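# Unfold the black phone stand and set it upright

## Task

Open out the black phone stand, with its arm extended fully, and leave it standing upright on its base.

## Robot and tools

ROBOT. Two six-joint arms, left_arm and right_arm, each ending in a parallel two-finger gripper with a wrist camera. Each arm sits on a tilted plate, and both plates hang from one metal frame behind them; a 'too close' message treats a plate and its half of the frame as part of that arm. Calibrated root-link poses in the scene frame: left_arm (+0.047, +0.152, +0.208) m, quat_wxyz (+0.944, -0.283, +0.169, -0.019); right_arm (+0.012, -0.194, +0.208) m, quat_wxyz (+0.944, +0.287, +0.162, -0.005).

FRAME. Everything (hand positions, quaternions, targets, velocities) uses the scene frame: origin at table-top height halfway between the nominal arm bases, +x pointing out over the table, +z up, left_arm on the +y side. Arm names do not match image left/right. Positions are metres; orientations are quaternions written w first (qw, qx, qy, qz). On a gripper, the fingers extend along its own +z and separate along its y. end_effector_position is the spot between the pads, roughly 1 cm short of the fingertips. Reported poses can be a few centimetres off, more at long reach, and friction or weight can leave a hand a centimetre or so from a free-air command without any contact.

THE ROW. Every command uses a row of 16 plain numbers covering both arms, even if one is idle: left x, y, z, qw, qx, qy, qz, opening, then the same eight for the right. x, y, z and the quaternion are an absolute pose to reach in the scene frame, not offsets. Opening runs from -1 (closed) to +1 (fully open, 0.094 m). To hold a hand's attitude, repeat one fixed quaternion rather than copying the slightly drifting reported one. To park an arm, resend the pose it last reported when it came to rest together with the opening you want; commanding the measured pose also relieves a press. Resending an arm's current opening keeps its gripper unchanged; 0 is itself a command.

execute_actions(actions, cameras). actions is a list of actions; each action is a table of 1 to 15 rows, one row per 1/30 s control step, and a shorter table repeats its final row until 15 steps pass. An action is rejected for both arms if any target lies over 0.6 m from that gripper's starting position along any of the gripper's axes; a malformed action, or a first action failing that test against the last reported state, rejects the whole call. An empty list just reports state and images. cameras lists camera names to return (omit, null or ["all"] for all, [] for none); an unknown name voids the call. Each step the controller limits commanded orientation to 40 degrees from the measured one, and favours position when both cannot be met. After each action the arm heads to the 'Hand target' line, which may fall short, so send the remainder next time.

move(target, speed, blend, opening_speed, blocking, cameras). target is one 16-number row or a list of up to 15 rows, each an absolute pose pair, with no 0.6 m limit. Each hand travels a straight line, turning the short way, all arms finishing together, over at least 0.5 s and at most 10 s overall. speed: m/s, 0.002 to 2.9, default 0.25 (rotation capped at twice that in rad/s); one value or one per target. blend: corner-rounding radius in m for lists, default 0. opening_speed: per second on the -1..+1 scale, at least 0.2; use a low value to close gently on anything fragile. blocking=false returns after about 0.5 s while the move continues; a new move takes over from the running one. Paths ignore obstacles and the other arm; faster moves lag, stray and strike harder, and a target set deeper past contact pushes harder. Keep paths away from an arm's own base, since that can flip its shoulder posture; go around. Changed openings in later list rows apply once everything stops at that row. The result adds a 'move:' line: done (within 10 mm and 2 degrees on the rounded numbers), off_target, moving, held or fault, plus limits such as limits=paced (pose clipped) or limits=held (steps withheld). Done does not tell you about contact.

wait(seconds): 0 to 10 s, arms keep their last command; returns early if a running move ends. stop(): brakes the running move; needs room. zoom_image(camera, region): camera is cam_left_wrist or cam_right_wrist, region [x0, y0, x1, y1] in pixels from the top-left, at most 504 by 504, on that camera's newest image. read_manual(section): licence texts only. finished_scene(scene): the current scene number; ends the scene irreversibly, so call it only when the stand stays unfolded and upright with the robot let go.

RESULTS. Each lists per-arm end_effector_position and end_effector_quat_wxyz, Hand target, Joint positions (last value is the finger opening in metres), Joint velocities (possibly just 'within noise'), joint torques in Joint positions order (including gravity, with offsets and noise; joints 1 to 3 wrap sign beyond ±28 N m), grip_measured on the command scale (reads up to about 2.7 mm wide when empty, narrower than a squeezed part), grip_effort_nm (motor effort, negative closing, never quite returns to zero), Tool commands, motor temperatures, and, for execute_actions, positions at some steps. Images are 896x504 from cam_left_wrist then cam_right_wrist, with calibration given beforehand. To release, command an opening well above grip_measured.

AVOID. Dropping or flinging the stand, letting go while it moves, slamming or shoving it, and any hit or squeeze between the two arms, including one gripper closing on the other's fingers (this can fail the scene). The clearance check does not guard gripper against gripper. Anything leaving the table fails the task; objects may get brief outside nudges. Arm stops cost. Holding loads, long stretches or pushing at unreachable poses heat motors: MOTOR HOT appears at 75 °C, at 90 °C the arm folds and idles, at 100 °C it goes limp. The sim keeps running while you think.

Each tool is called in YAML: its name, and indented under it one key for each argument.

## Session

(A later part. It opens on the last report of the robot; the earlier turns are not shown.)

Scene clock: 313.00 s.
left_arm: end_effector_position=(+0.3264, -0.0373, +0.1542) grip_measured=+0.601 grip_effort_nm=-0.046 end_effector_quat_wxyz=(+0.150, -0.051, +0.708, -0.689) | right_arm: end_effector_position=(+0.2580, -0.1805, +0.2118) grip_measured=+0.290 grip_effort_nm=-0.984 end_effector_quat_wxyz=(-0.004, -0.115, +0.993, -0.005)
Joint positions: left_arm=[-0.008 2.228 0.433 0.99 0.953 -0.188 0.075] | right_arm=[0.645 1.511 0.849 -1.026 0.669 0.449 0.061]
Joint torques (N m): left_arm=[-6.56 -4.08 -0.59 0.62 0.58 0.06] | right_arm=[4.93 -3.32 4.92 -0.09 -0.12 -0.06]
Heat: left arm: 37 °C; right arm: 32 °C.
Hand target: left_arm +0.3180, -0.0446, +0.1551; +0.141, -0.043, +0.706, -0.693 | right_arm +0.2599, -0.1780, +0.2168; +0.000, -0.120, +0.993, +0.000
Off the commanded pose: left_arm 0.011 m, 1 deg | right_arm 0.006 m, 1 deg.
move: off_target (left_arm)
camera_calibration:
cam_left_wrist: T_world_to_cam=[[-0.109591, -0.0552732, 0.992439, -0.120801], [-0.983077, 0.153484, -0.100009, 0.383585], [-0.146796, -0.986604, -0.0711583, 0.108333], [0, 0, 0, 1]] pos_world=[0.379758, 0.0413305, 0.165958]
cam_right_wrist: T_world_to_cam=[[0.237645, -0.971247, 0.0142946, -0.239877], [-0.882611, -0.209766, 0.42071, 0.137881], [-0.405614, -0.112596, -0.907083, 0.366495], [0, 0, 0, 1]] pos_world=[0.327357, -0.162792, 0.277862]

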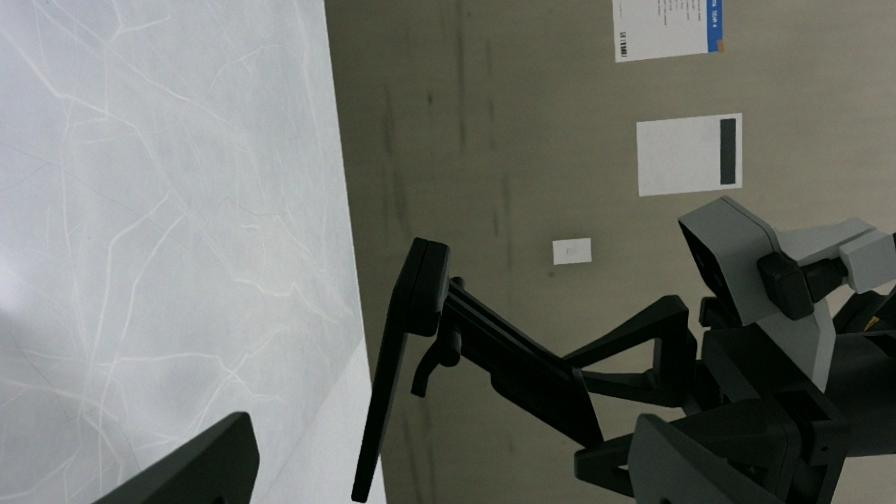

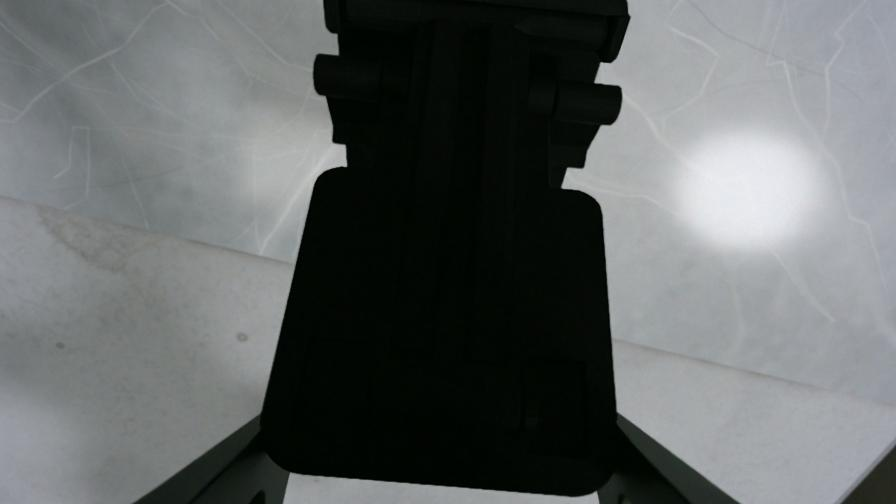

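move:
  target:
    - [0.322, -0.06, 0.142, 0.26, 0.08, 0.702, -0.657, 0.4, 0.26, -0.178, 0.217, 0, -0.12, 0.993, 0, 0.2]
    - [0.337, -0.134, 0.140, 0.26, 0.08, 0.702, -0.657, 0.4, 0.26, -0.178, 0.217, 0, -0.12, 0.993, 0, 0.2]
  speed: 0.07

zoom_image:
  camera: "cam_left_wrist"
  region: [250, 150, 650, 504]

Scene clock: 325.50 s.
left_arm: end_effector_position=(+0.3452, -0.1255, +0.1395) grip_measured=+0.401 grip_effort_nm=-0.051 end_effector_quat_wxyz=(+0.264, +0.071, +0.706, -0.654) | right_arm: end_effector_position=(+0.2580, -0.1805, +0.2118) grip_measured=+0.290 grip_effort_nm=-0.984 end_effector_quat_wxyz=(-0.004, -0.115, +0.993, -0.005)
Joint positions: left_arm=[-0.252 2.552 0.662 1.268 0.769 -0.088 0.066] | right_arm=[0.645 1.511 0.849 -1.026 0.669 0.449 0.061]
Joint torques (N m): left_arm=[-7.99 -4.92 1.2 1.06 0.5 0] | right_arm=[4.79 -3.18 4.96 -0.08 -0.08 -0.1]
Heat: left arm: 36 °C; right arm: 32 °C.
Hand target: left_arm +0.3368, -0.1336, +0.1400; +0.260, +0.080, +0.703, -0.657 | right_arm +0.2599, -0.1780, +0.2168; +0.000, -0.120, +0.993, +0.000
Off the commanded pose: left_arm 0.012 m, 1 deg | right_arm 0.006 m, 1 deg.
move: off_target (left_arm)
camera_calibration:
cam_left_wrist: T_world_to_cam=[[-0.422847, -0.144974, 0.894529, 0.00148631], [-0.900044, 0.182064, -0.395947, 0.430366], [-0.105459, -0.972541, -0.207468, 0.0294511], [0, 0, 0, 1]] pos_world=[0.391083, -0.0494963, 0.175183]
cam_right_wrist: T_world_to_cam=[[0.237645, -0.971247, 0.0142946, -0.239877], [-0.882611, -0.209766, 0.42071, 0.137881], [-0.405614, -0.112596, -0.907083, 0.366495], [0, 0, 0, 1]] pos_world=[0.327357, -0.162792, 0.277862]

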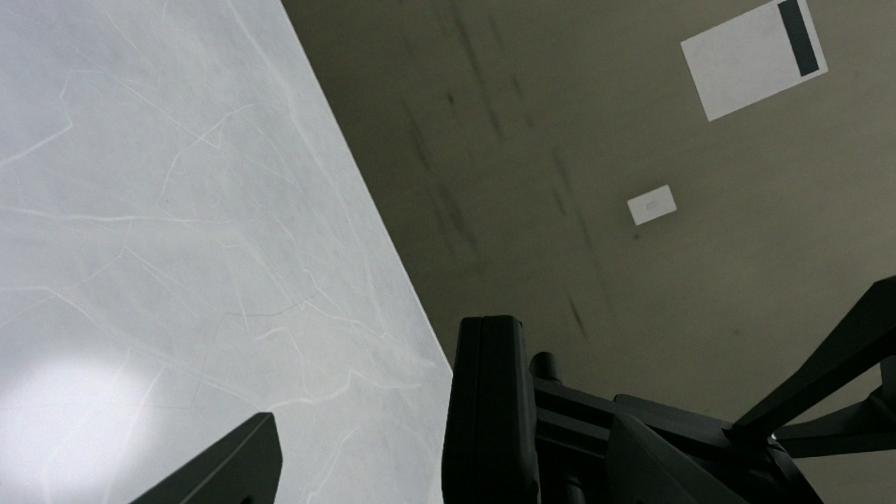

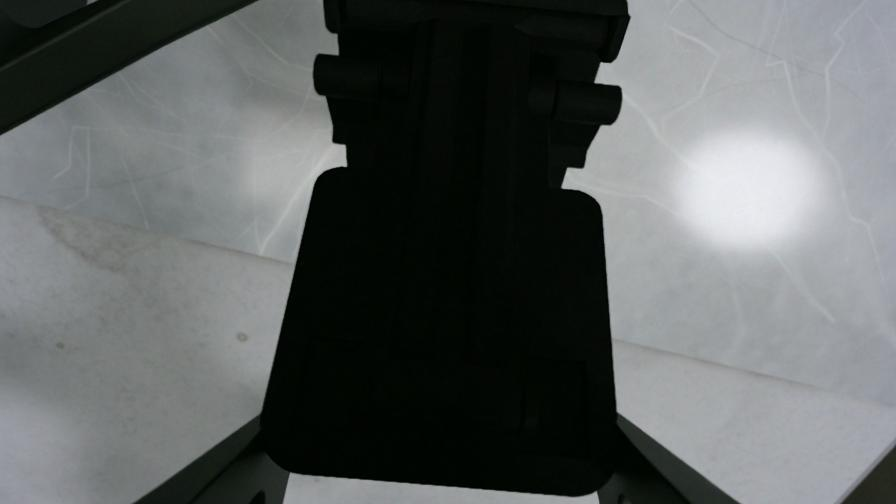

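Scaled by 1.260.

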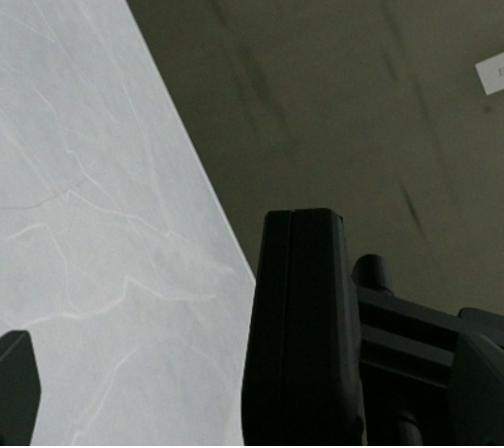

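move:
  target:
    - [0.337, -0.135, 0.1495, 0.26, 0.08, 0.702, -0.657, 0.4, 0.26, -0.178, 0.217, 0, -0.12, 0.993, 0, 0.2]
    - [0.337, -0.135, 0.1495, 0.26, 0.08, 0.702, -0.657, -1, 0.26, -0.178, 0.217, 0, -0.12, 0.993, 0, -0.2]
  speed: 0.05
  opening_speed: 0.5

zoom_image:
  camera: "cam_left_wrist"
  region: [250, 150, 650, 504]

Scene clock: 333.27 s.
left_arm: end_effector_position=(+0.3411, -0.1299, +0.1421) grip_measured=-0.993 grip_effort_nm=-0.379 end_effector_quat_wxyz=(+0.256, +0.069, +0.709, -0.654) | right_arm: end_effector_position=(+0.2580, -0.1805, +0.2118) grip_measured=+0.290 grip_effort_nm=-0.989 end_effector_quat_wxyz=(-0.004, -0.115, +0.993, -0.005)
Joint positions: left_arm=[-0.274 2.552 0.655 1.273 0.749 -0.11 0] | right_arm=[0.645 1.511 0.849 -1.026 0.669 0.449 0.061]
Joint torques (N m): left_arm=[-8.31 -7.01 0.25 1.09 0.5 0.05] | right_arm=[4.93 -3.18 5.03 -0.09 -0.09 -0.11]
Heat: left arm: 35 °C; right arm: 32 °C.
Hand target: left_arm +0.3369, -0.1348, +0.1493; +0.260, +0.080, +0.703, -0.658 | right_arm +0.2599, -0.1780, +0.2168; +0.000, -0.120, +0.993, +0.000
Off the commanded pose: left_arm 0.010 m, 2 deg | right_arm 0.006 m, 1 deg.
move: done
camera_calibration:
cam_left_wrist: T_world_to_cam=[[-0.410026, -0.145282, 0.900428, -0.00840486], [-0.90471, 0.189982, -0.381323, 0.428907], [-0.115665, -0.970979, -0.209336, 0.0293518], [0, 0, 0, 1]] pos_world=[0.387985, -0.0542055, 0.177264]
cam_right_wrist: T_world_to_cam=[[0.237645, -0.971247, 0.0142946, -0.239877], [-0.882611, -0.209766, 0.42071, 0.137881], [-0.405614, -0.112596, -0.907083, 0.366495], [0, 0, 0, 1]] pos_world=[0.327357, -0.162792, 0.277862]

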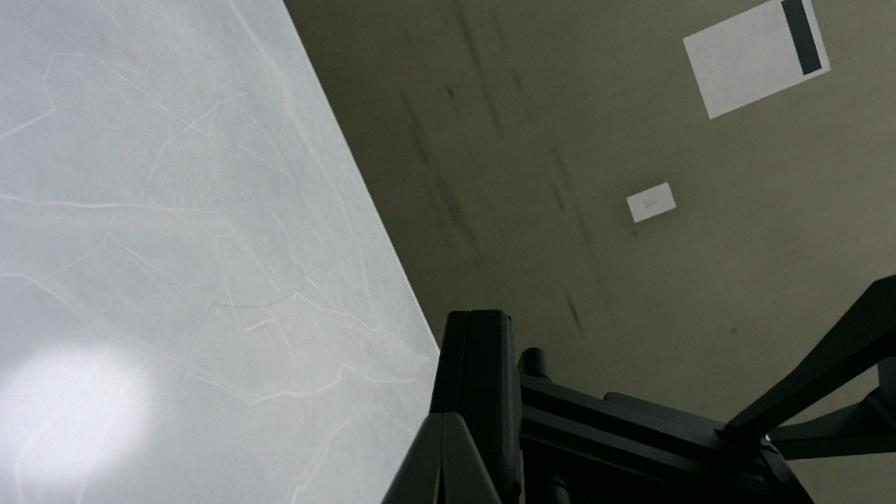

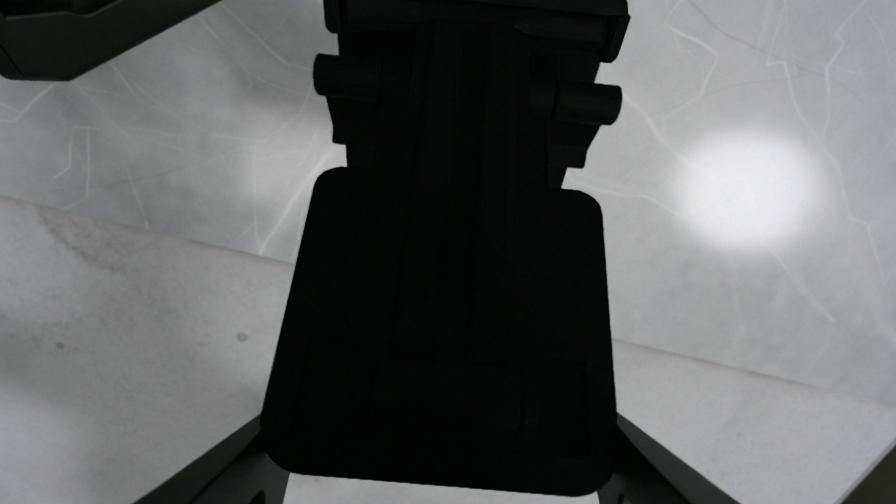

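Scaled by 1.260.

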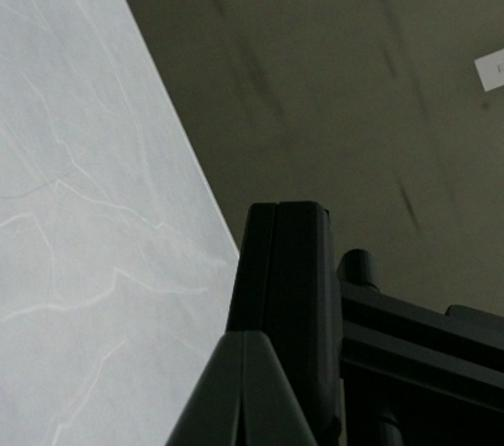

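move:
  target:
    - [0.337, -0.125, 0.149, 0.26, 0.08, 0.702, -0.657, 0.5, 0.26, -0.178, 0.217, 0, -0.12, 0.993, 0, 0.2]
    - [0.330, -0.09, 0.158, 0.26, 0.08, 0.702, -0.657, 0.5, 0.26, -0.178, 0.217, 0, -0.12, 0.993, 0, 0.2]
    - [0.336, -0.147, 0.158, 0.26, 0.08, 0.702, -0.657, 0.5, 0.26, -0.178, 0.217, 0, -0.12, 0.993, 0, 0.2]
  speed: 0.06

zoom_image:
  camera: "cam_left_wrist"
  region: [250, 150, 650, 504]

Scene clock: 338.93 s.
left_arm: end_effector_position=(+0.3448, -0.1387, +0.1577) grip_measured=+0.499 grip_effort_nm=0.076 end_effector_quat_wxyz=(+0.265, +0.070, +0.705, -0.654) | right_arm: end_effector_position=(+0.2580, -0.1805, +0.2118) grip_measured=+0.290 grip_effort_nm=-0.984 end_effector_quat_wxyz=(-0.004, -0.115, +0.993, -0.005)
Joint positions: left_arm=[-0.328 2.53 0.654 1.295 0.707 -0.147 0.07] | right_arm=[0.645 1.511 0.849 -1.026 0.669 0.449 0.061]
Joint torques (N m): left_arm=[-8.2 -5.01 1.66 1.12 0.47 0.04] | right_arm=[4.96 -3.47 5.08 -0.12 -0.04 -0.06]
Heat: left arm: 35 °C; right arm: 32 °C.
Hand target: left_arm +0.3359, -0.1467, +0.1580; +0.260, +0.080, +0.703, -0.658 | right_arm +0.2599, -0.1780, +0.2168; +0.000, -0.120, +0.993, +0.000
Off the commanded pose: left_arm 0.012 m, 1 deg | right_arm 0.006 m, 1 deg.
move: off_target (left_arm)
camera_calibration:
cam_left_wrist: T_world_to_cam=[[-0.423132, -0.144057, 0.894543, -0.0165603], [-0.899979, 0.181083, -0.396542, 0.439457], [-0.104862, -0.97286, -0.206271, 0.0199089], [0, 0, 0, 1]] pos_world=[0.390583, -0.0625952, 0.193184]
cam_right_wrist: T_world_to_cam=[[0.237645, -0.971247, 0.0142946, -0.239877], [-0.882611, -0.209766, 0.42071, 0.137881], [-0.405614, -0.112596, -0.907083, 0.366495], [0, 0, 0, 1]] pos_world=[0.327357, -0.162792, 0.277862]

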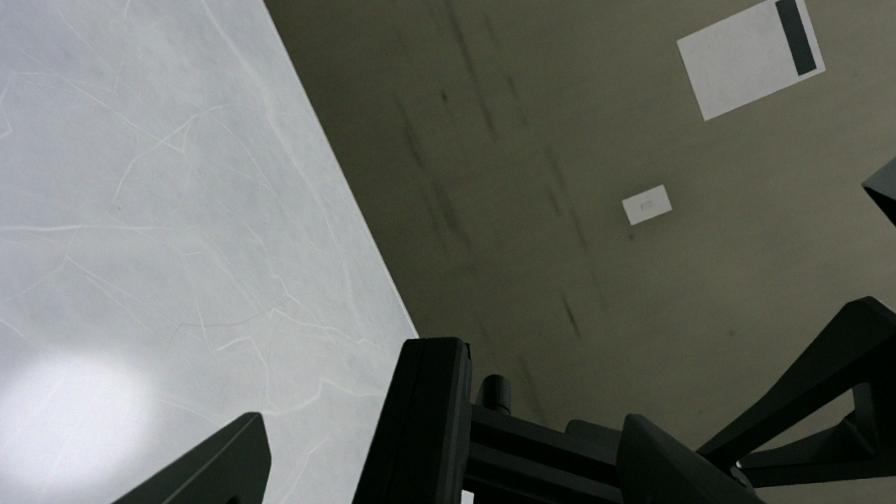

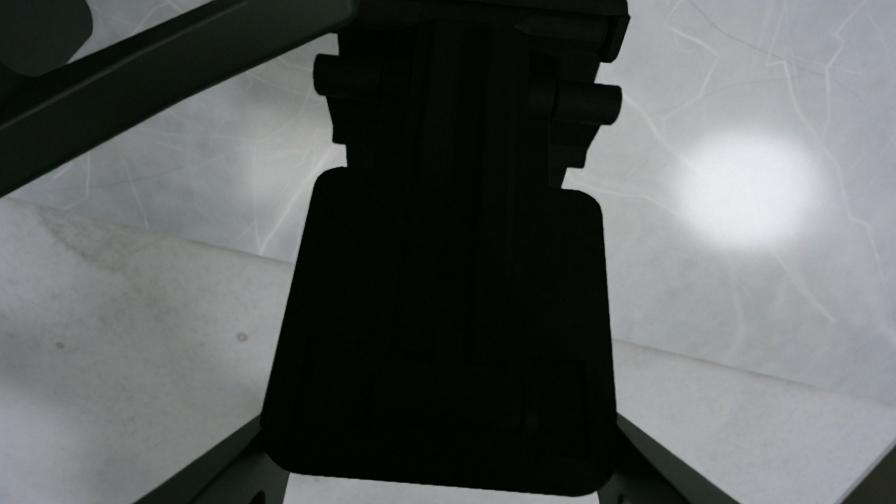

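Scaled by 1.260.

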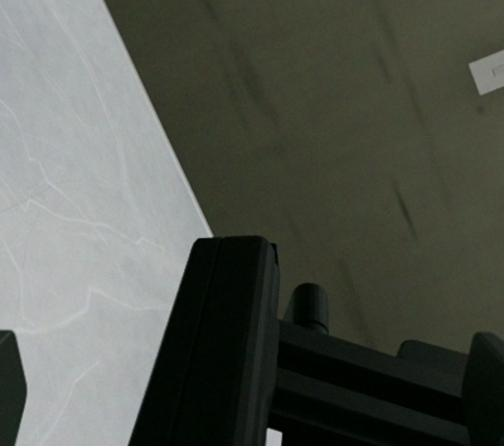

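move:
  target:
    - [0.326, -0.145, 0.1485, 0.26, 0.08, 0.702, -0.657, 0.5, 0.26, -0.178, 0.217, 0, -0.12, 0.993, 0, 0.2]
  speed: 0.06

zoom_image:
  camera: "cam_left_wrist"
  region: [250, 150, 650, 504]

Scene clock: 343.97 s.
left_arm: end_effector_position=(+0.3368, -0.1418, +0.1505) grip_measured=+0.499 grip_effort_nm=0.081 end_effector_quat_wxyz=(+0.264, +0.070, +0.706, -0.654) | right_arm: end_effector_position=(+0.2580, -0.1805, +0.2118) grip_measured=+0.290 grip_effort_nm=-0.979 end_effector_quat_wxyz=(-0.004, -0.115, +0.993, -0.005)
Joint positions: left_arm=[-0.328 2.579 0.654 1.344 0.707 -0.147 0.07] | right_arm=[0.645 1.511 0.849 -1.026 0.669 0.449 0.061]
Joint torques (N m): left_arm=[-6.6 -4.96 0.23 1.2 0.64 0.2] | right_arm=[5 -3.07 4.9 -0.09 -0.07 -0.05]
Heat: left arm: 35 °C; right arm: 32 °C.
Hand target: left_arm +0.3261, -0.1449, +0.1487; +0.260, +0.080, +0.703, -0.658 | right_arm +0.2599, -0.1780, +0.2168; +0.000, -0.120, +0.993, +0.000
Off the commanded pose: left_arm 0.011 m, 1 deg | right_arm 0.006 m, 1 deg.
move: off_target (left_arm)
camera_calibration:
cam_left_wrist: T_world_to_cam=[[-0.422476, -0.144656, 0.894756, -0.0143274], [-0.900265, 0.181395, -0.395751, 0.430075], [-0.105056, -0.972713, -0.206864, 0.0147942], [0, 0, 0, 1]] pos_world=[0.382683, -0.0656955, 0.186083]
cam_right_wrist: T_world_to_cam=[[0.237645, -0.971247, 0.0142946, -0.239877], [-0.882611, -0.209766, 0.42071, 0.137881], [-0.405614, -0.112596, -0.907083, 0.366495], [0, 0, 0, 1]] pos_world=[0.327357, -0.162792, 0.277862]

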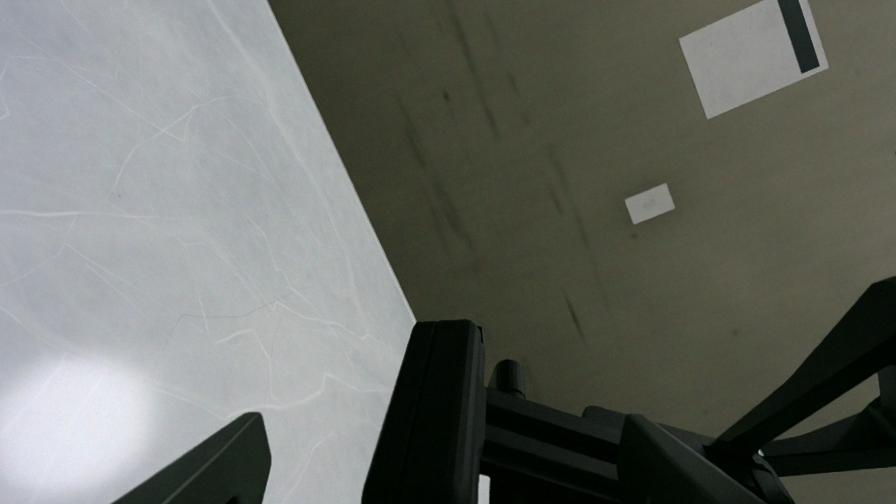

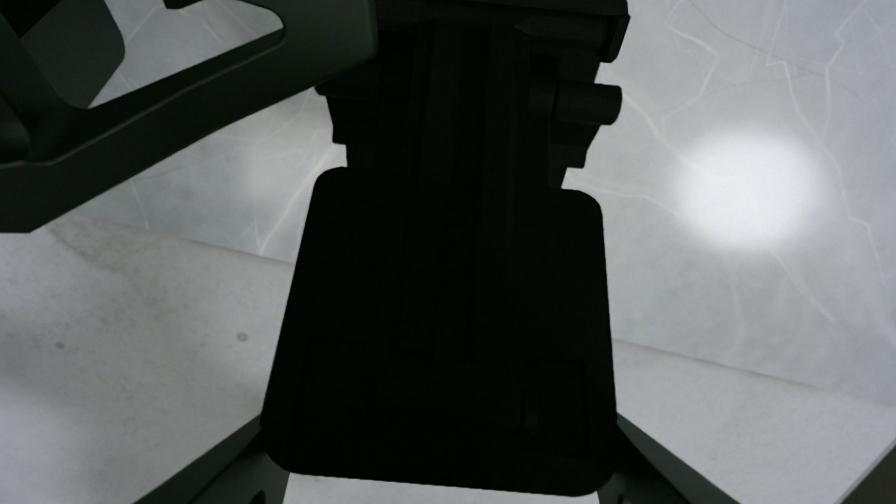

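Scaled by 1.260.

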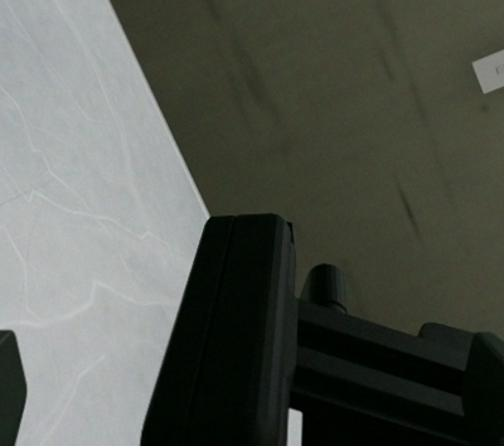

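move:
  target:
    - [0.318, -0.09, 0.145, 0.26, 0.08, 0.702, -0.657, 0.3, 0.26, -0.178, 0.217, 0, -0.12, 0.993, 0, 0.2]
    - [0.270, -0.08, 0.119, 0.26, 0.08, 0.702, -0.657, 0.3, 0.26, -0.178, 0.217, 0, -0.12, 0.993, 0, 0.2]
  speed: 0.08

zoom_image:
  camera: "cam_left_wrist"
  region: [250, 150, 650, 504]

Scene clock: 354.40 s.
left_arm: end_effector_position=(+0.2773, -0.0812, +0.1190) grip_measured=+0.301 grip_effort_nm=-0.051 end_effector_quat_wxyz=(+0.260, +0.078, +0.707, -0.653) | right_arm: end_effector_position=(+0.2580, -0.1805, +0.2118) grip_measured=+0.290 grip_effort_nm=-0.979 end_effector_quat_wxyz=(-0.004, -0.115, +0.993, -0.005)
Joint positions: left_arm=[-0.081 2.655 0.452 1.434 0.903 0.098 0.061] | right_arm=[0.645 1.511 0.849 -1.026 0.669 0.449 0.061]
Joint torques (N m): left_arm=[-3.92 -3.51 -3 0.88 0.76 0.17] | right_arm=[4.85 -3.36 5.05 -0.12 -0.05 -0.04]
Heat: left arm: 35 °C; right arm: 32 °C.
Hand target: left_arm +0.2701, -0.0801, +0.1191; +0.260, +0.080, +0.703, -0.657 | right_arm +0.2599, -0.1780, +0.2168; +0.000, -0.120, +0.993, +0.000
Off the commanded pose: left_arm 0.007 m, 1 deg | right_arm 0.006 m, 1 deg.
move: done
camera_calibration:
cam_left_wrist: T_world_to_cam=[[-0.427422, -0.144337, 0.892456, -0.000863605], [-0.895991, 0.19917, -0.396903, 0.353396], [-0.120463, -0.969277, -0.214455, 0.0664357], [0, 0, 0, 1]] pos_world=[0.324274, -0.00611619, 0.155282]
cam_right_wrist: T_world_to_cam=[[0.237645, -0.971247, 0.0142946, -0.239877], [-0.882611, -0.209766, 0.42071, 0.137881], [-0.405614, -0.112596, -0.907083, 0.366495], [0, 0, 0, 1]] pos_world=[0.327357, -0.162792, 0.277862]

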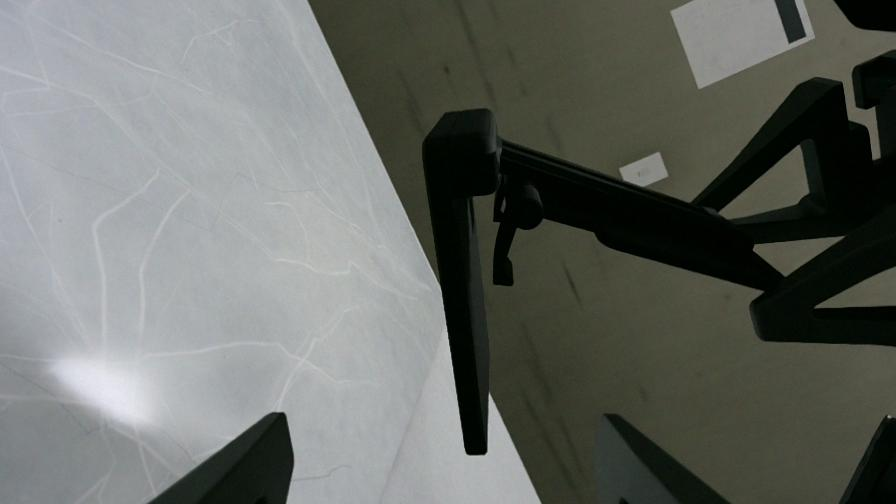

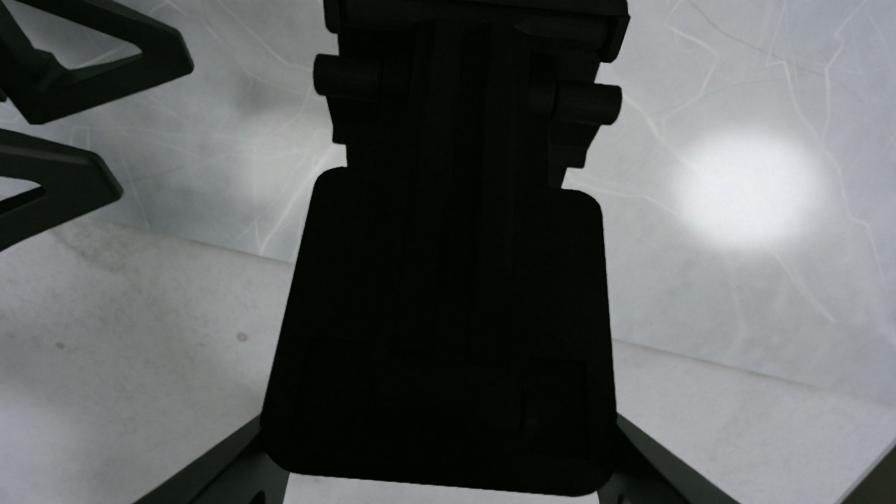

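Scaled by 1.260.

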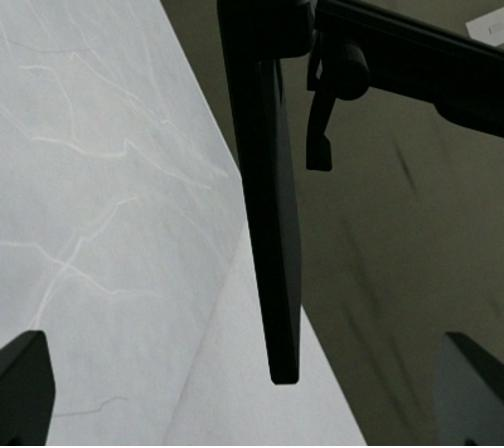

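move:
  target:
    - [0.288, -0.150, 0.121, 0.225, 0.043, 0.705, -0.670, 0.3, 0.26, -0.178, 0.217, 0, -0.12, 0.993, 0, 0.2]
  speed: 0.06

zoom_image:
  camera: "cam_left_wrist"
  region: [250, 150, 650, 504]

Scene clock: 361.20 s.
left_arm: end_effector_position=(+0.2857, -0.1459, +0.1135) grip_measured=+0.301 grip_effort_nm=-0.046 end_effector_quat_wxyz=(+0.196, +0.034, +0.718, -0.667) | right_arm: end_effector_position=(+0.2580, -0.1805, +0.2118) grip_measured=+0.290 grip_effort_nm=-0.984 end_effector_quat_wxyz=(-0.004, -0.115, +0.993, -0.005)
Joint positions: left_arm=[-0.297 2.784 0.635 1.482 0.736 -0.226 0.061] | right_arm=[0.645 1.511 0.849 -1.026 0.669 0.449 0.061]
Joint torques (N m): left_arm=[-7.77 -4.34 0.09 1.79 0.51 0.03] | right_arm=[5.09 -3.34 5.01 -0.11 -0.06 -0.02]
Heat: left arm: 34 °C; right arm: 32 °C.
Hand target: left_arm +0.2877, -0.1497, +0.1212; +0.224, +0.044, +0.706, -0.671 | right_arm +0.2599, -0.1780, +0.2168; +0.000, -0.120, +0.993, +0.000
Off the commanded pose: left_arm 0.009 m, 4 deg | right_arm 0.006 m, 1 deg.
move: off_target (left_arm)
camera_calibration:
cam_left_wrist: T_world_to_cam=[[-0.287301, -0.117149, 0.950649, -0.0443207], [-0.941617, 0.216438, -0.2579, 0.371363], [-0.175544, -0.969242, -0.172492, 0.0145791], [0, 0, 0, 1]] pos_world=[0.339507, -0.0714384, 0.140423]
cam_right_wrist: T_world_to_cam=[[0.237645, -0.971247, 0.0142946, -0.239877], [-0.882611, -0.209766, 0.42071, 0.137881], [-0.405614, -0.112596, -0.907083, 0.366495], [0, 0, 0, 1]] pos_world=[0.327357, -0.162792, 0.277862]

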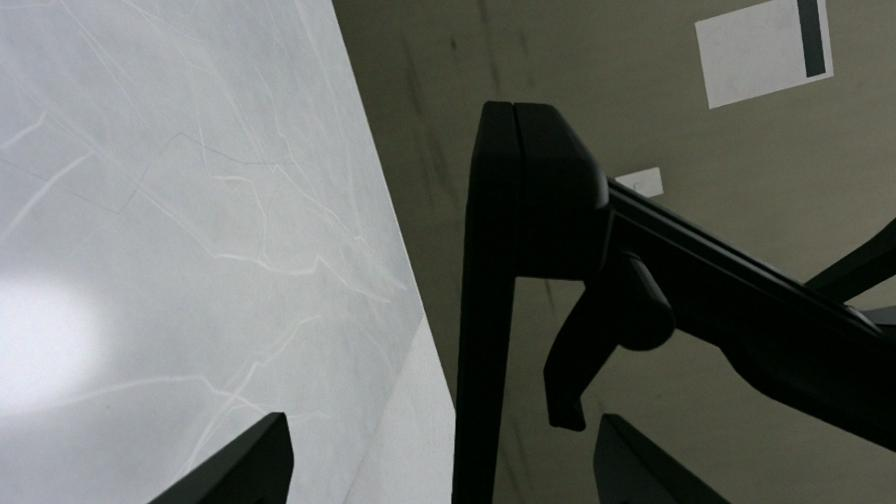

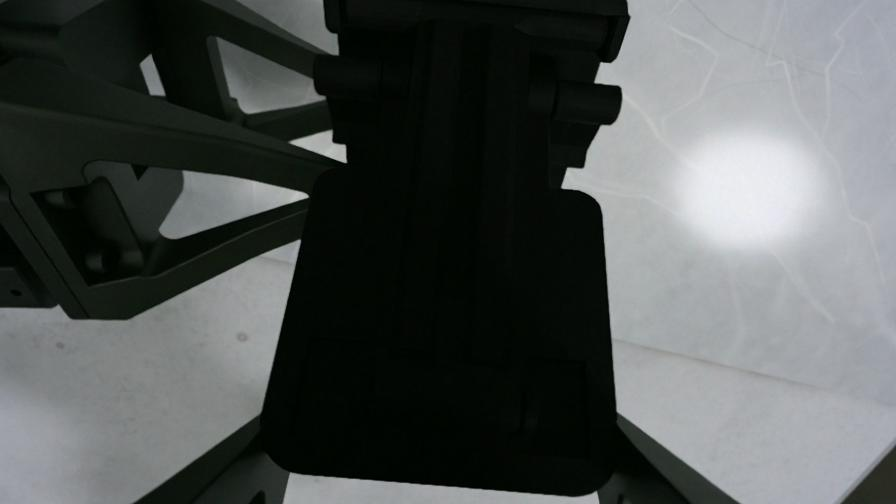

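Scaled by 1.260.

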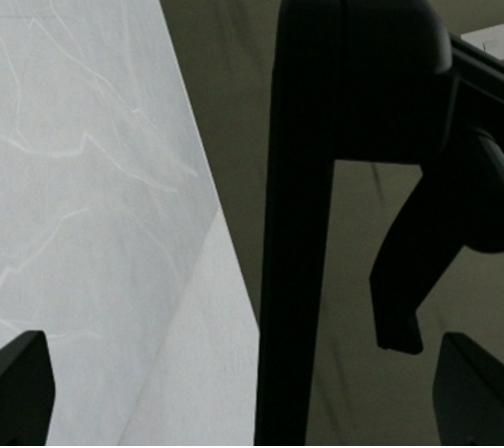

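move:
  target:
    - [0.291, -0.158, 0.133, 0.225, 0.043, 0.705, -0.670, 0.3, 0.26, -0.178, 0.217, 0, -0.12, 0.993, 0, 0.2]
    - [0.291, -0.158, 0.133, 0.225, 0.043, 0.705, -0.670, -1, 0.26, -0.178, 0.217, 0, -0.12, 0.993, 0, 0.2]
  speed: 0.05
  opening_speed: 0.4

Scene clock: 368.00 s.
left_arm: end_effector_position=(+0.2800, -0.1557, +0.1186) grip_measured=-0.842 grip_effort_nm=-1.009 end_effector_quat_wxyz=(+0.184, +0.034, +0.722, -0.666) | right_arm: end_effector_position=(+0.2591, -0.1803, +0.2125) grip_measured=+0.290 grip_effort_nm=-0.984 end_effector_quat_wxyz=(-0.003, -0.114, +0.993, -0.005)
Joint positions: left_arm=[-0.348 2.784 0.635 1.482 0.693 -0.266 0.007] | right_arm=[0.645 1.511 0.853 -1.027 0.669 0.449 0.061]
Joint torques (N m): left_arm=[-8.03 -6.35 0.03 1.85 0.5 0.02] | right_arm=[4.88 -3.17 4.7 -0.06 -0.13 -0.08]
Heat: left arm: 35 °C; right arm: 32 °C.
Hand target: left_arm +0.2905, -0.1577, +0.1331; +0.224, +0.044, +0.706, -0.671 | right_arm +0.2600, -0.1780, +0.2169; +0.000, -0.120, +0.993, +0.000
Off the commanded pose: left_arm 0.018 m, 5 deg | right_arm 0.005 m, 1 deg.
move: off_target (left_arm); target 2's new opening was sent with left_arm's hand 0.018 m and 5 deg from that target
camera_calibration:
cam_left_wrist: T_world_to_cam=[[-0.271486, -0.12184, 0.954699, -0.0576772], [-0.942777, 0.233165, -0.238339, 0.37016], [-0.193563, -0.964774, -0.178169, 0.0112757], [0, 0, 0, 1]] pos_world=[0.335503, -0.0824572, 0.145297]
cam_right_wrist: T_world_to_cam=[[0.235511, -0.971783, 0.0131652, -0.239323], [-0.883967, -0.20856, 0.418455, 0.139717], [-0.403901, -0.110188, -0.908142, 0.367868], [0, 0, 0, 1]] pos_world=[0.328451, -0.162895, 0.278761]

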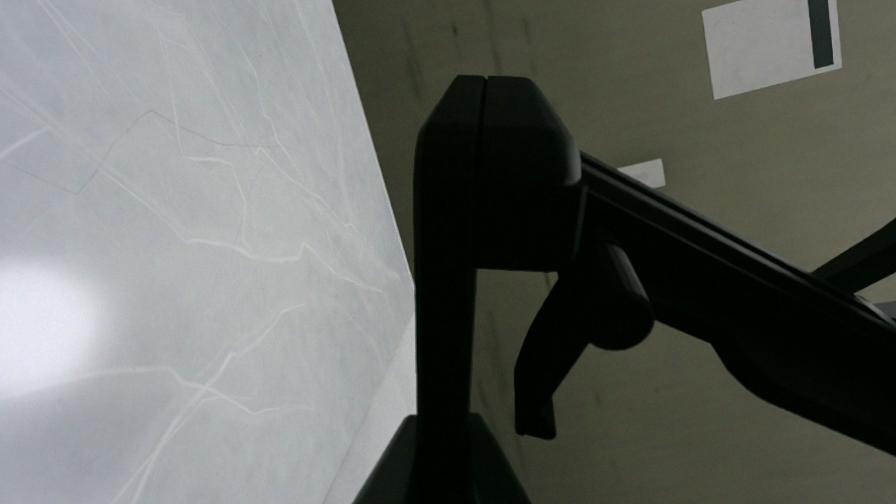

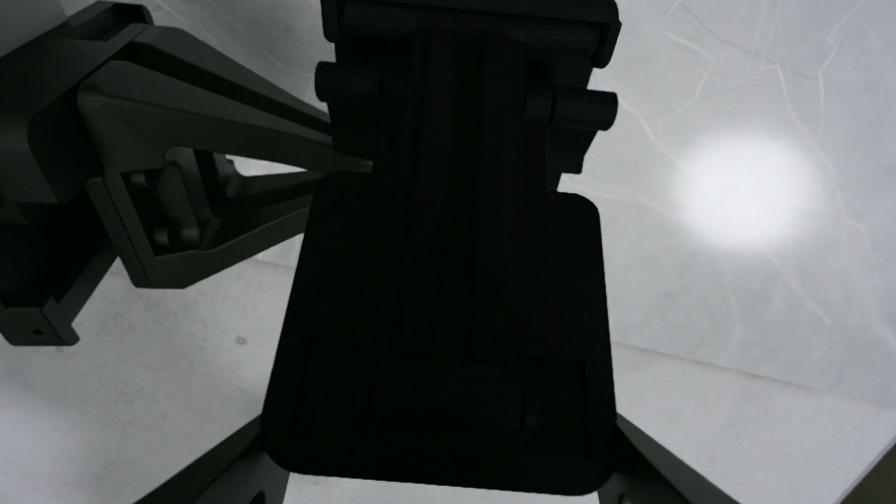

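move:
  target: [0.30, -0.155, 0.125, 0.225, 0.043, 0.705, -0.670, -1, 0.226, -0.188, 0.247, 0, -0.12, 0.993, 0, -0.2]
  speed: 0.03

Scene clock: 373.20 s.
left_arm: end_effector_position=(+0.2698, -0.1588, +0.1379) grip_measured=-0.849 grip_effort_nm=-1.013 end_effector_quat_wxyz=(+0.182, +0.066, +0.680, -0.707) | right_arm: end_effector_position=(+0.2405, -0.1811, +0.2375) grip_measured=+0.290 grip_effort_nm=-0.974 end_effector_quat_wxyz=(+0.014, -0.102, +0.995, -0.004)
Joint positions: left_arm=[-0.348 2.784 0.642 1.48 0.823 -0.239 0.007] | right_arm=[0.772 1.441 0.843 -1.151 0.67 0.613 0.061]
Joint torques (N m): left_arm=[-4.05 -7.54 1.44 1.25 -0.51 -0.01] | right_arm=[5.81 -5.14 3.88 -0.74 -0.36 0.08]
Motor temperatures (°C): left_arm=[30 36 30 36 31 28 27] | right_arm=[31 31 29 28 28 28 32]
Heat: left arm: 36 °C; right arm: 32 °C.
Hand target: left_arm +0.2994, -0.1529, +0.1263; +0.224, +0.043, +0.705, -0.672 | right_arm +0.2271, -0.1879, +0.2450; +0.000, -0.120, +0.993, +0.000
Off the commanded pose: left_arm 0.033 m, 8 deg | right_arm 0.019 m, 3 deg.
move: off_target (left_arm, right_arm)
camera_calibration:
cam_left_wrist: T_world_to_cam=[[-0.325563, -0.00370114, 0.945513, -0.0445222], [-0.911293, 0.267851, -0.312732, 0.373088], [-0.252099, -0.963453, -0.0905752, 0.013693], [0, 0, 0, 1]] pos_world=[0.32895, -0.0869042, 0.160013]
cam_right_wrist: T_world_to_cam=[[0.211127, -0.977317, 0.0166528, -0.231946], [-0.902411, -0.188342, 0.387532, 0.128075], [-0.375605, -0.0968462, -0.921706, 0.381796], [0, 0, 0, 1]] pos_world=[0.30795, -0.165587, 0.306133]

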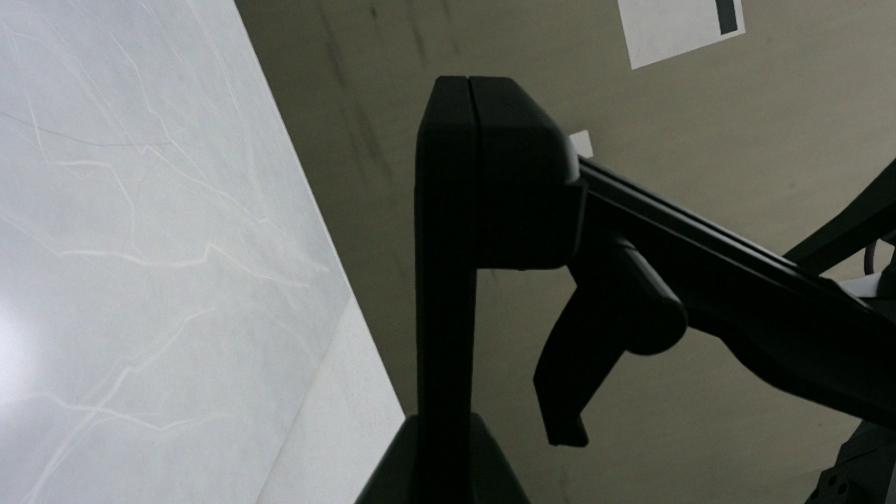

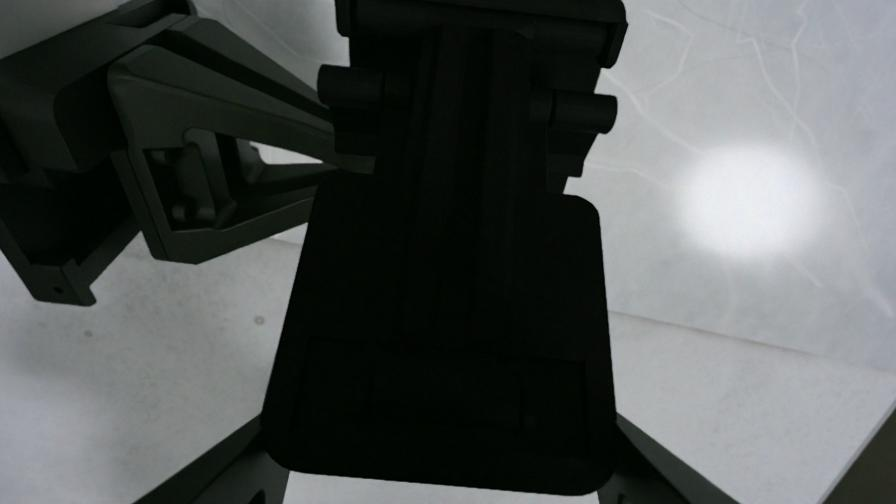

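move:
  target: [0.315, -0.15, 0.105, 0.225, 0.043, 0.705, -0.670, -1, 0.21, -0.192, 0.265, 0, -0.12, 0.993, 0, -0.2]
  speed: 0.03

Scene clock: 385.37 s.
left_arm: end_effector_position=(+0.2898, -0.1575, +0.1263) grip_measured=-0.849 grip_effort_nm=-1.018 end_effector_quat_wxyz=(+0.201, +0.071, +0.675, -0.706) | right_arm: end_effector_position=(+0.2248, -0.1827, +0.2545) grip_measured=+0.289 grip_effort_nm=-0.984 end_effector_quat_wxyz=(+0.021, -0.107, +0.994, -0.004)
Joint positions: left_arm=[-0.296 2.782 0.712 1.405 0.866 -0.18 0.007] | right_arm=[0.873 1.401 0.843 -1.254 0.659 0.719 0.061]
Joint torques (N m): left_arm=[-2.41 -6.9 1.52 0.89 -0.34 0] | right_arm=[5.04 -3.99 5.01 -0.83 -0.45 0.13]
Heat: left arm: 37 °C; right arm: 32 °C.
Hand target: left_arm +0.3140, -0.1482, +0.1062; +0.225, +0.043, +0.705, -0.671 | right_arm +0.2114, -0.1918, +0.2628; +0.000, -0.120, +0.993, +0.000
Off the commanded pose: left_arm 0.034 m, 7 deg | right_arm 0.020 m, 3 deg.
move: off_target (left_arm, right_arm)
camera_calibration:
cam_left_wrist: T_world_to_cam=[[-0.35817, -0.00295762, 0.933652, -0.0160948], [-0.904867, 0.247512, -0.346344, 0.386468], [-0.230066, -0.96888, -0.0913277, 0.011789], [0, 0, 0, 1]] pos_world=[0.34665, -0.084281, 0.149954]
cam_right_wrist: T_world_to_cam=[[0.220507, -0.975223, 0.0178183, -0.232539], [-0.906124, -0.198053, 0.373785, 0.109565], [-0.360994, -0.0985677, -0.927344, 0.389316], [0, 0, 0, 1]] pos_world=[0.291096, -0.166704, 0.32422]

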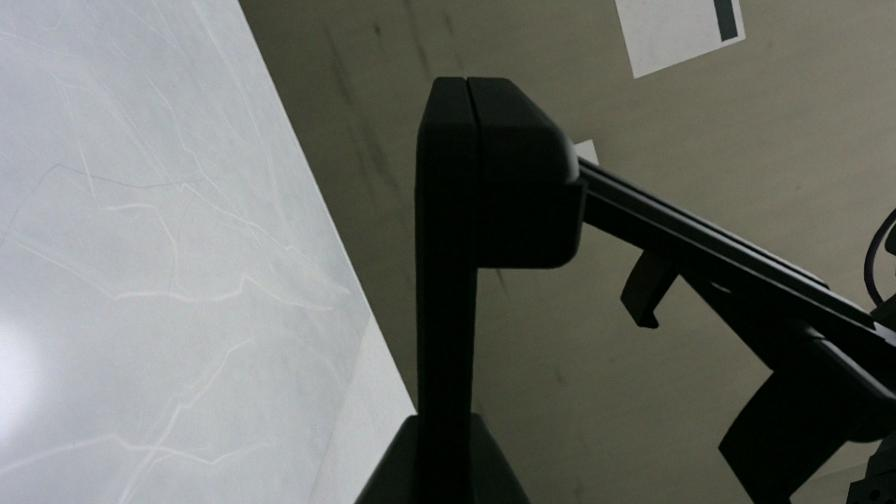

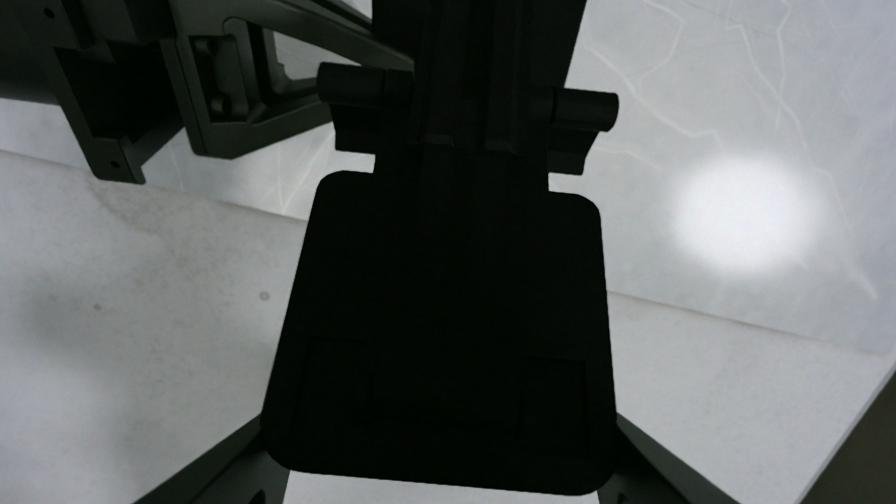

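move:
  target: [0.333, -0.143, 0.095, 0.225, 0.043, 0.705, -0.670, -1, 0.195, -0.196, 0.28, 0, -0.12, 0.993, 0, -0.2]
  speed: 0.03

Scene clock: 387.97 s.
left_arm: end_effector_position=(+0.2902, -0.1539, +0.1217) grip_measured=-0.849 grip_effort_nm=-1.018 end_effector_quat_wxyz=(+0.181, +0.077, +0.664, -0.722) | right_arm: end_effector_position=(+0.2140, -0.1795, +0.2656) grip_measured=+0.289 grip_effort_nm=-0.984 end_effector_quat_wxyz=(+0.030, -0.098, +0.995, +0.002)
Joint positions: left_arm=[-0.255 2.766 0.745 1.286 0.944 -0.133 0.007] | right_arm=[0.954 1.383 0.843 -1.307 0.644 0.82 0.061]
Joint torques (N m): left_arm=[-1.14 -8.64 2.56 0.82 -0.72 -0.04] | right_arm=[5.44 -3.93 5.97 -1.22 -0.51 0.1]
Heat: left arm: 37 °C; right arm: 32 °C.
Hand target: left_arm +0.3311, -0.1391, +0.0974; +0.225, +0.042, +0.705, -0.672 | right_arm +0.1977, -0.1951, +0.2761; +0.001, -0.120, +0.993, -0.001
Off the commanded pose: left_arm 0.052 m, 10 deg | right_arm 0.029 m, 4 deg.
move: off_target (left_arm, right_arm)
camera_calibration:
cam_left_wrist: T_world_to_cam=[[-0.342611, 0.0420807, 0.938535, -0.00977914], [-0.898574, 0.276886, -0.340438, 0.386427], [-0.274193, -0.959981, -0.0570515, 0.0249677], [0, 0, 0, 1]] pos_world=[0.350729, -0.0826161, 0.142157]
cam_right_wrist: T_world_to_cam=[[0.20413, -0.978918, 0.00715763, -0.221596], [-0.914902, -0.18817, 0.357137, 0.104325], [-0.348261, -0.0794511, -0.934024, 0.398473], [0, 0, 0, 1]] pos_world=[0.279454, -0.165634, 0.336511]

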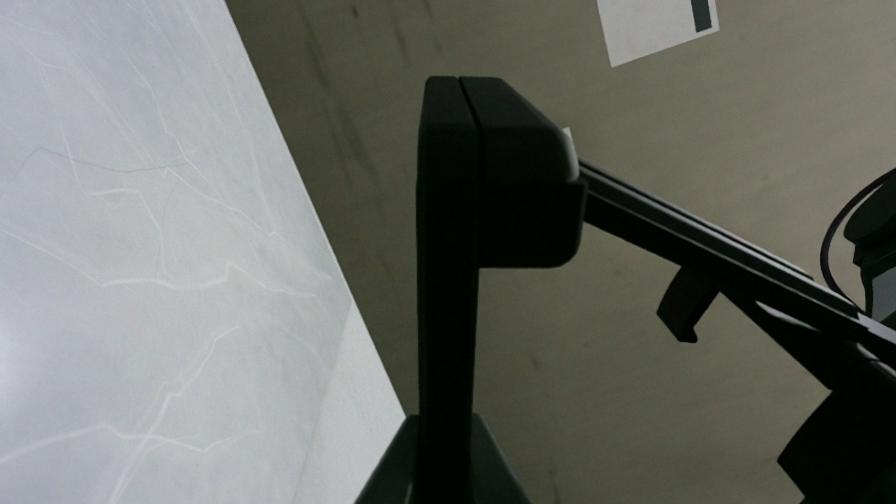

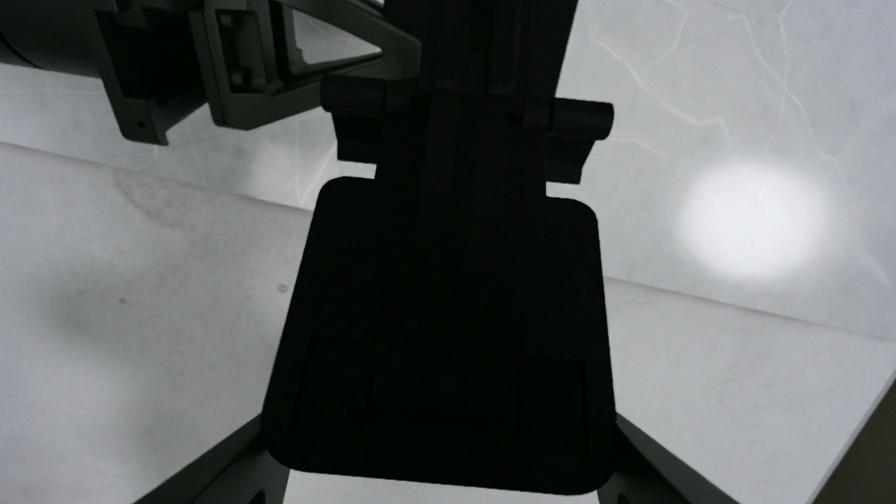

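move:
  target: [0.35, -0.137, 0.085, 0.225, 0.043, 0.705, -0.670, -1, 0.18, -0.200, 0.295, 0, -0.12, 0.993, 0, -0.2]
  speed: 0.03

Scene clock: 390.77 s.
left_arm: end_effector_position=(+0.3450, -0.1384, +0.0804) grip_measured=-0.849 grip_effort_nm=-1.013 end_effector_quat_wxyz=(+0.215, +0.036, +0.712, -0.668) | right_arm: end_effector_position=(+0.1797, -0.1994, +0.2891) grip_measured=-0.197 grip_effort_nm=-0.090 end_effector_quat_wxyz=(-0.003, -0.125, +0.992, -0.007)
Joint positions: left_arm=[-0.164 2.745 0.848 1.182 0.841 -0.105 0.007] | right_arm=[1.09 1.332 0.871 -1.534 0.551 0.954 0.038]
Joint torques (N m): left_arm=[-6.02 -7.9 0.58 0.73 0.73 0.12] | right_arm=[3.43 -0.64 5.72 -0.12 -0.07 0.08]
Heat: left arm: 38 °C; right arm: 32 °C.
Hand target: left_arm +0.3499, -0.1370, +0.0849; +0.225, +0.043, +0.706, -0.670 | right_arm +0.1800, -0.2000, +0.2948; +0.000, -0.120, +0.993, +0.000
Off the commanded pose: left_arm 0.007 m, 2 deg | right_arm 0.006 m, 1 deg.
move: done
camera_calibration:
cam_left_wrist: T_world_to_cam=[[-0.314763, -0.115585, 0.942106, 0.0153123], [-0.937273, 0.19451, -0.289284, 0.415026], [-0.149812, -0.974067, -0.169559, 0.0166761], [0, 0, 0, 1]] pos_world=[0.39631, -0.0627132, 0.108462]
cam_right_wrist: T_world_to_cam=[[0.256715, -0.966318, 0.0180759, -0.244259], [-0.879361, -0.225772, 0.419228, 0.028918], [-0.401026, -0.123517, -0.907701, 0.399985], [0, 0, 0, 1]] pos_world=[0.248539, -0.180097, 0.355359]

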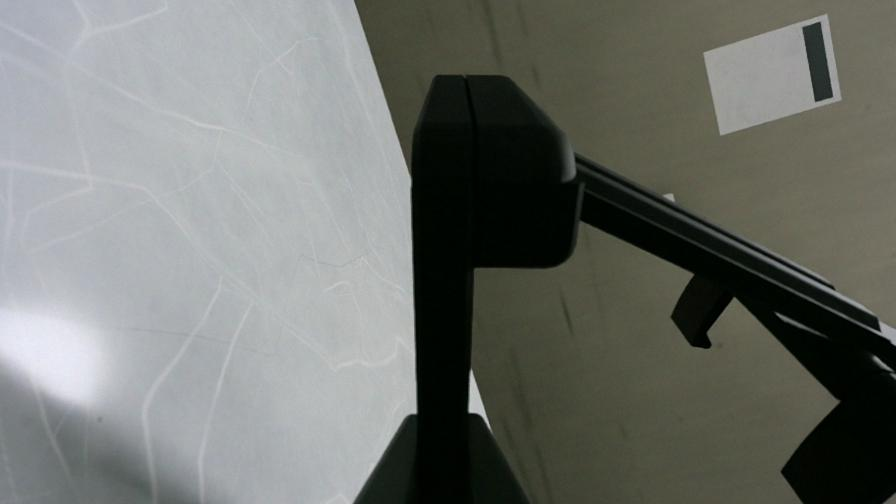

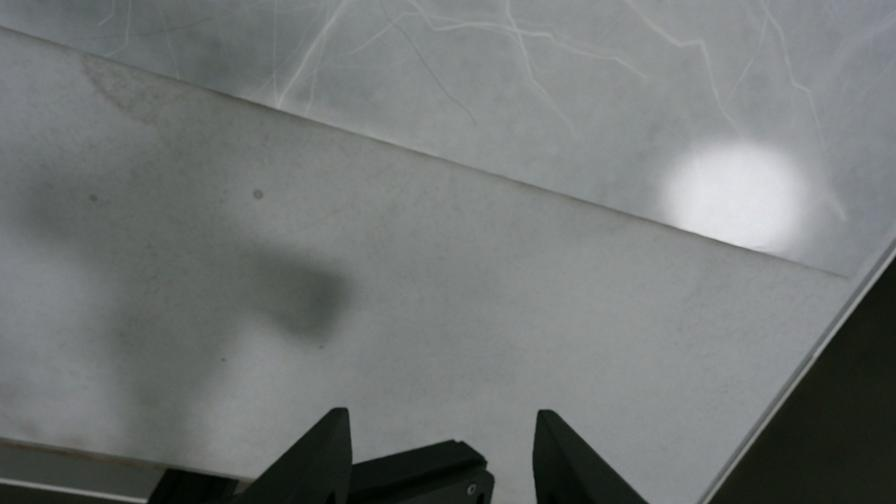

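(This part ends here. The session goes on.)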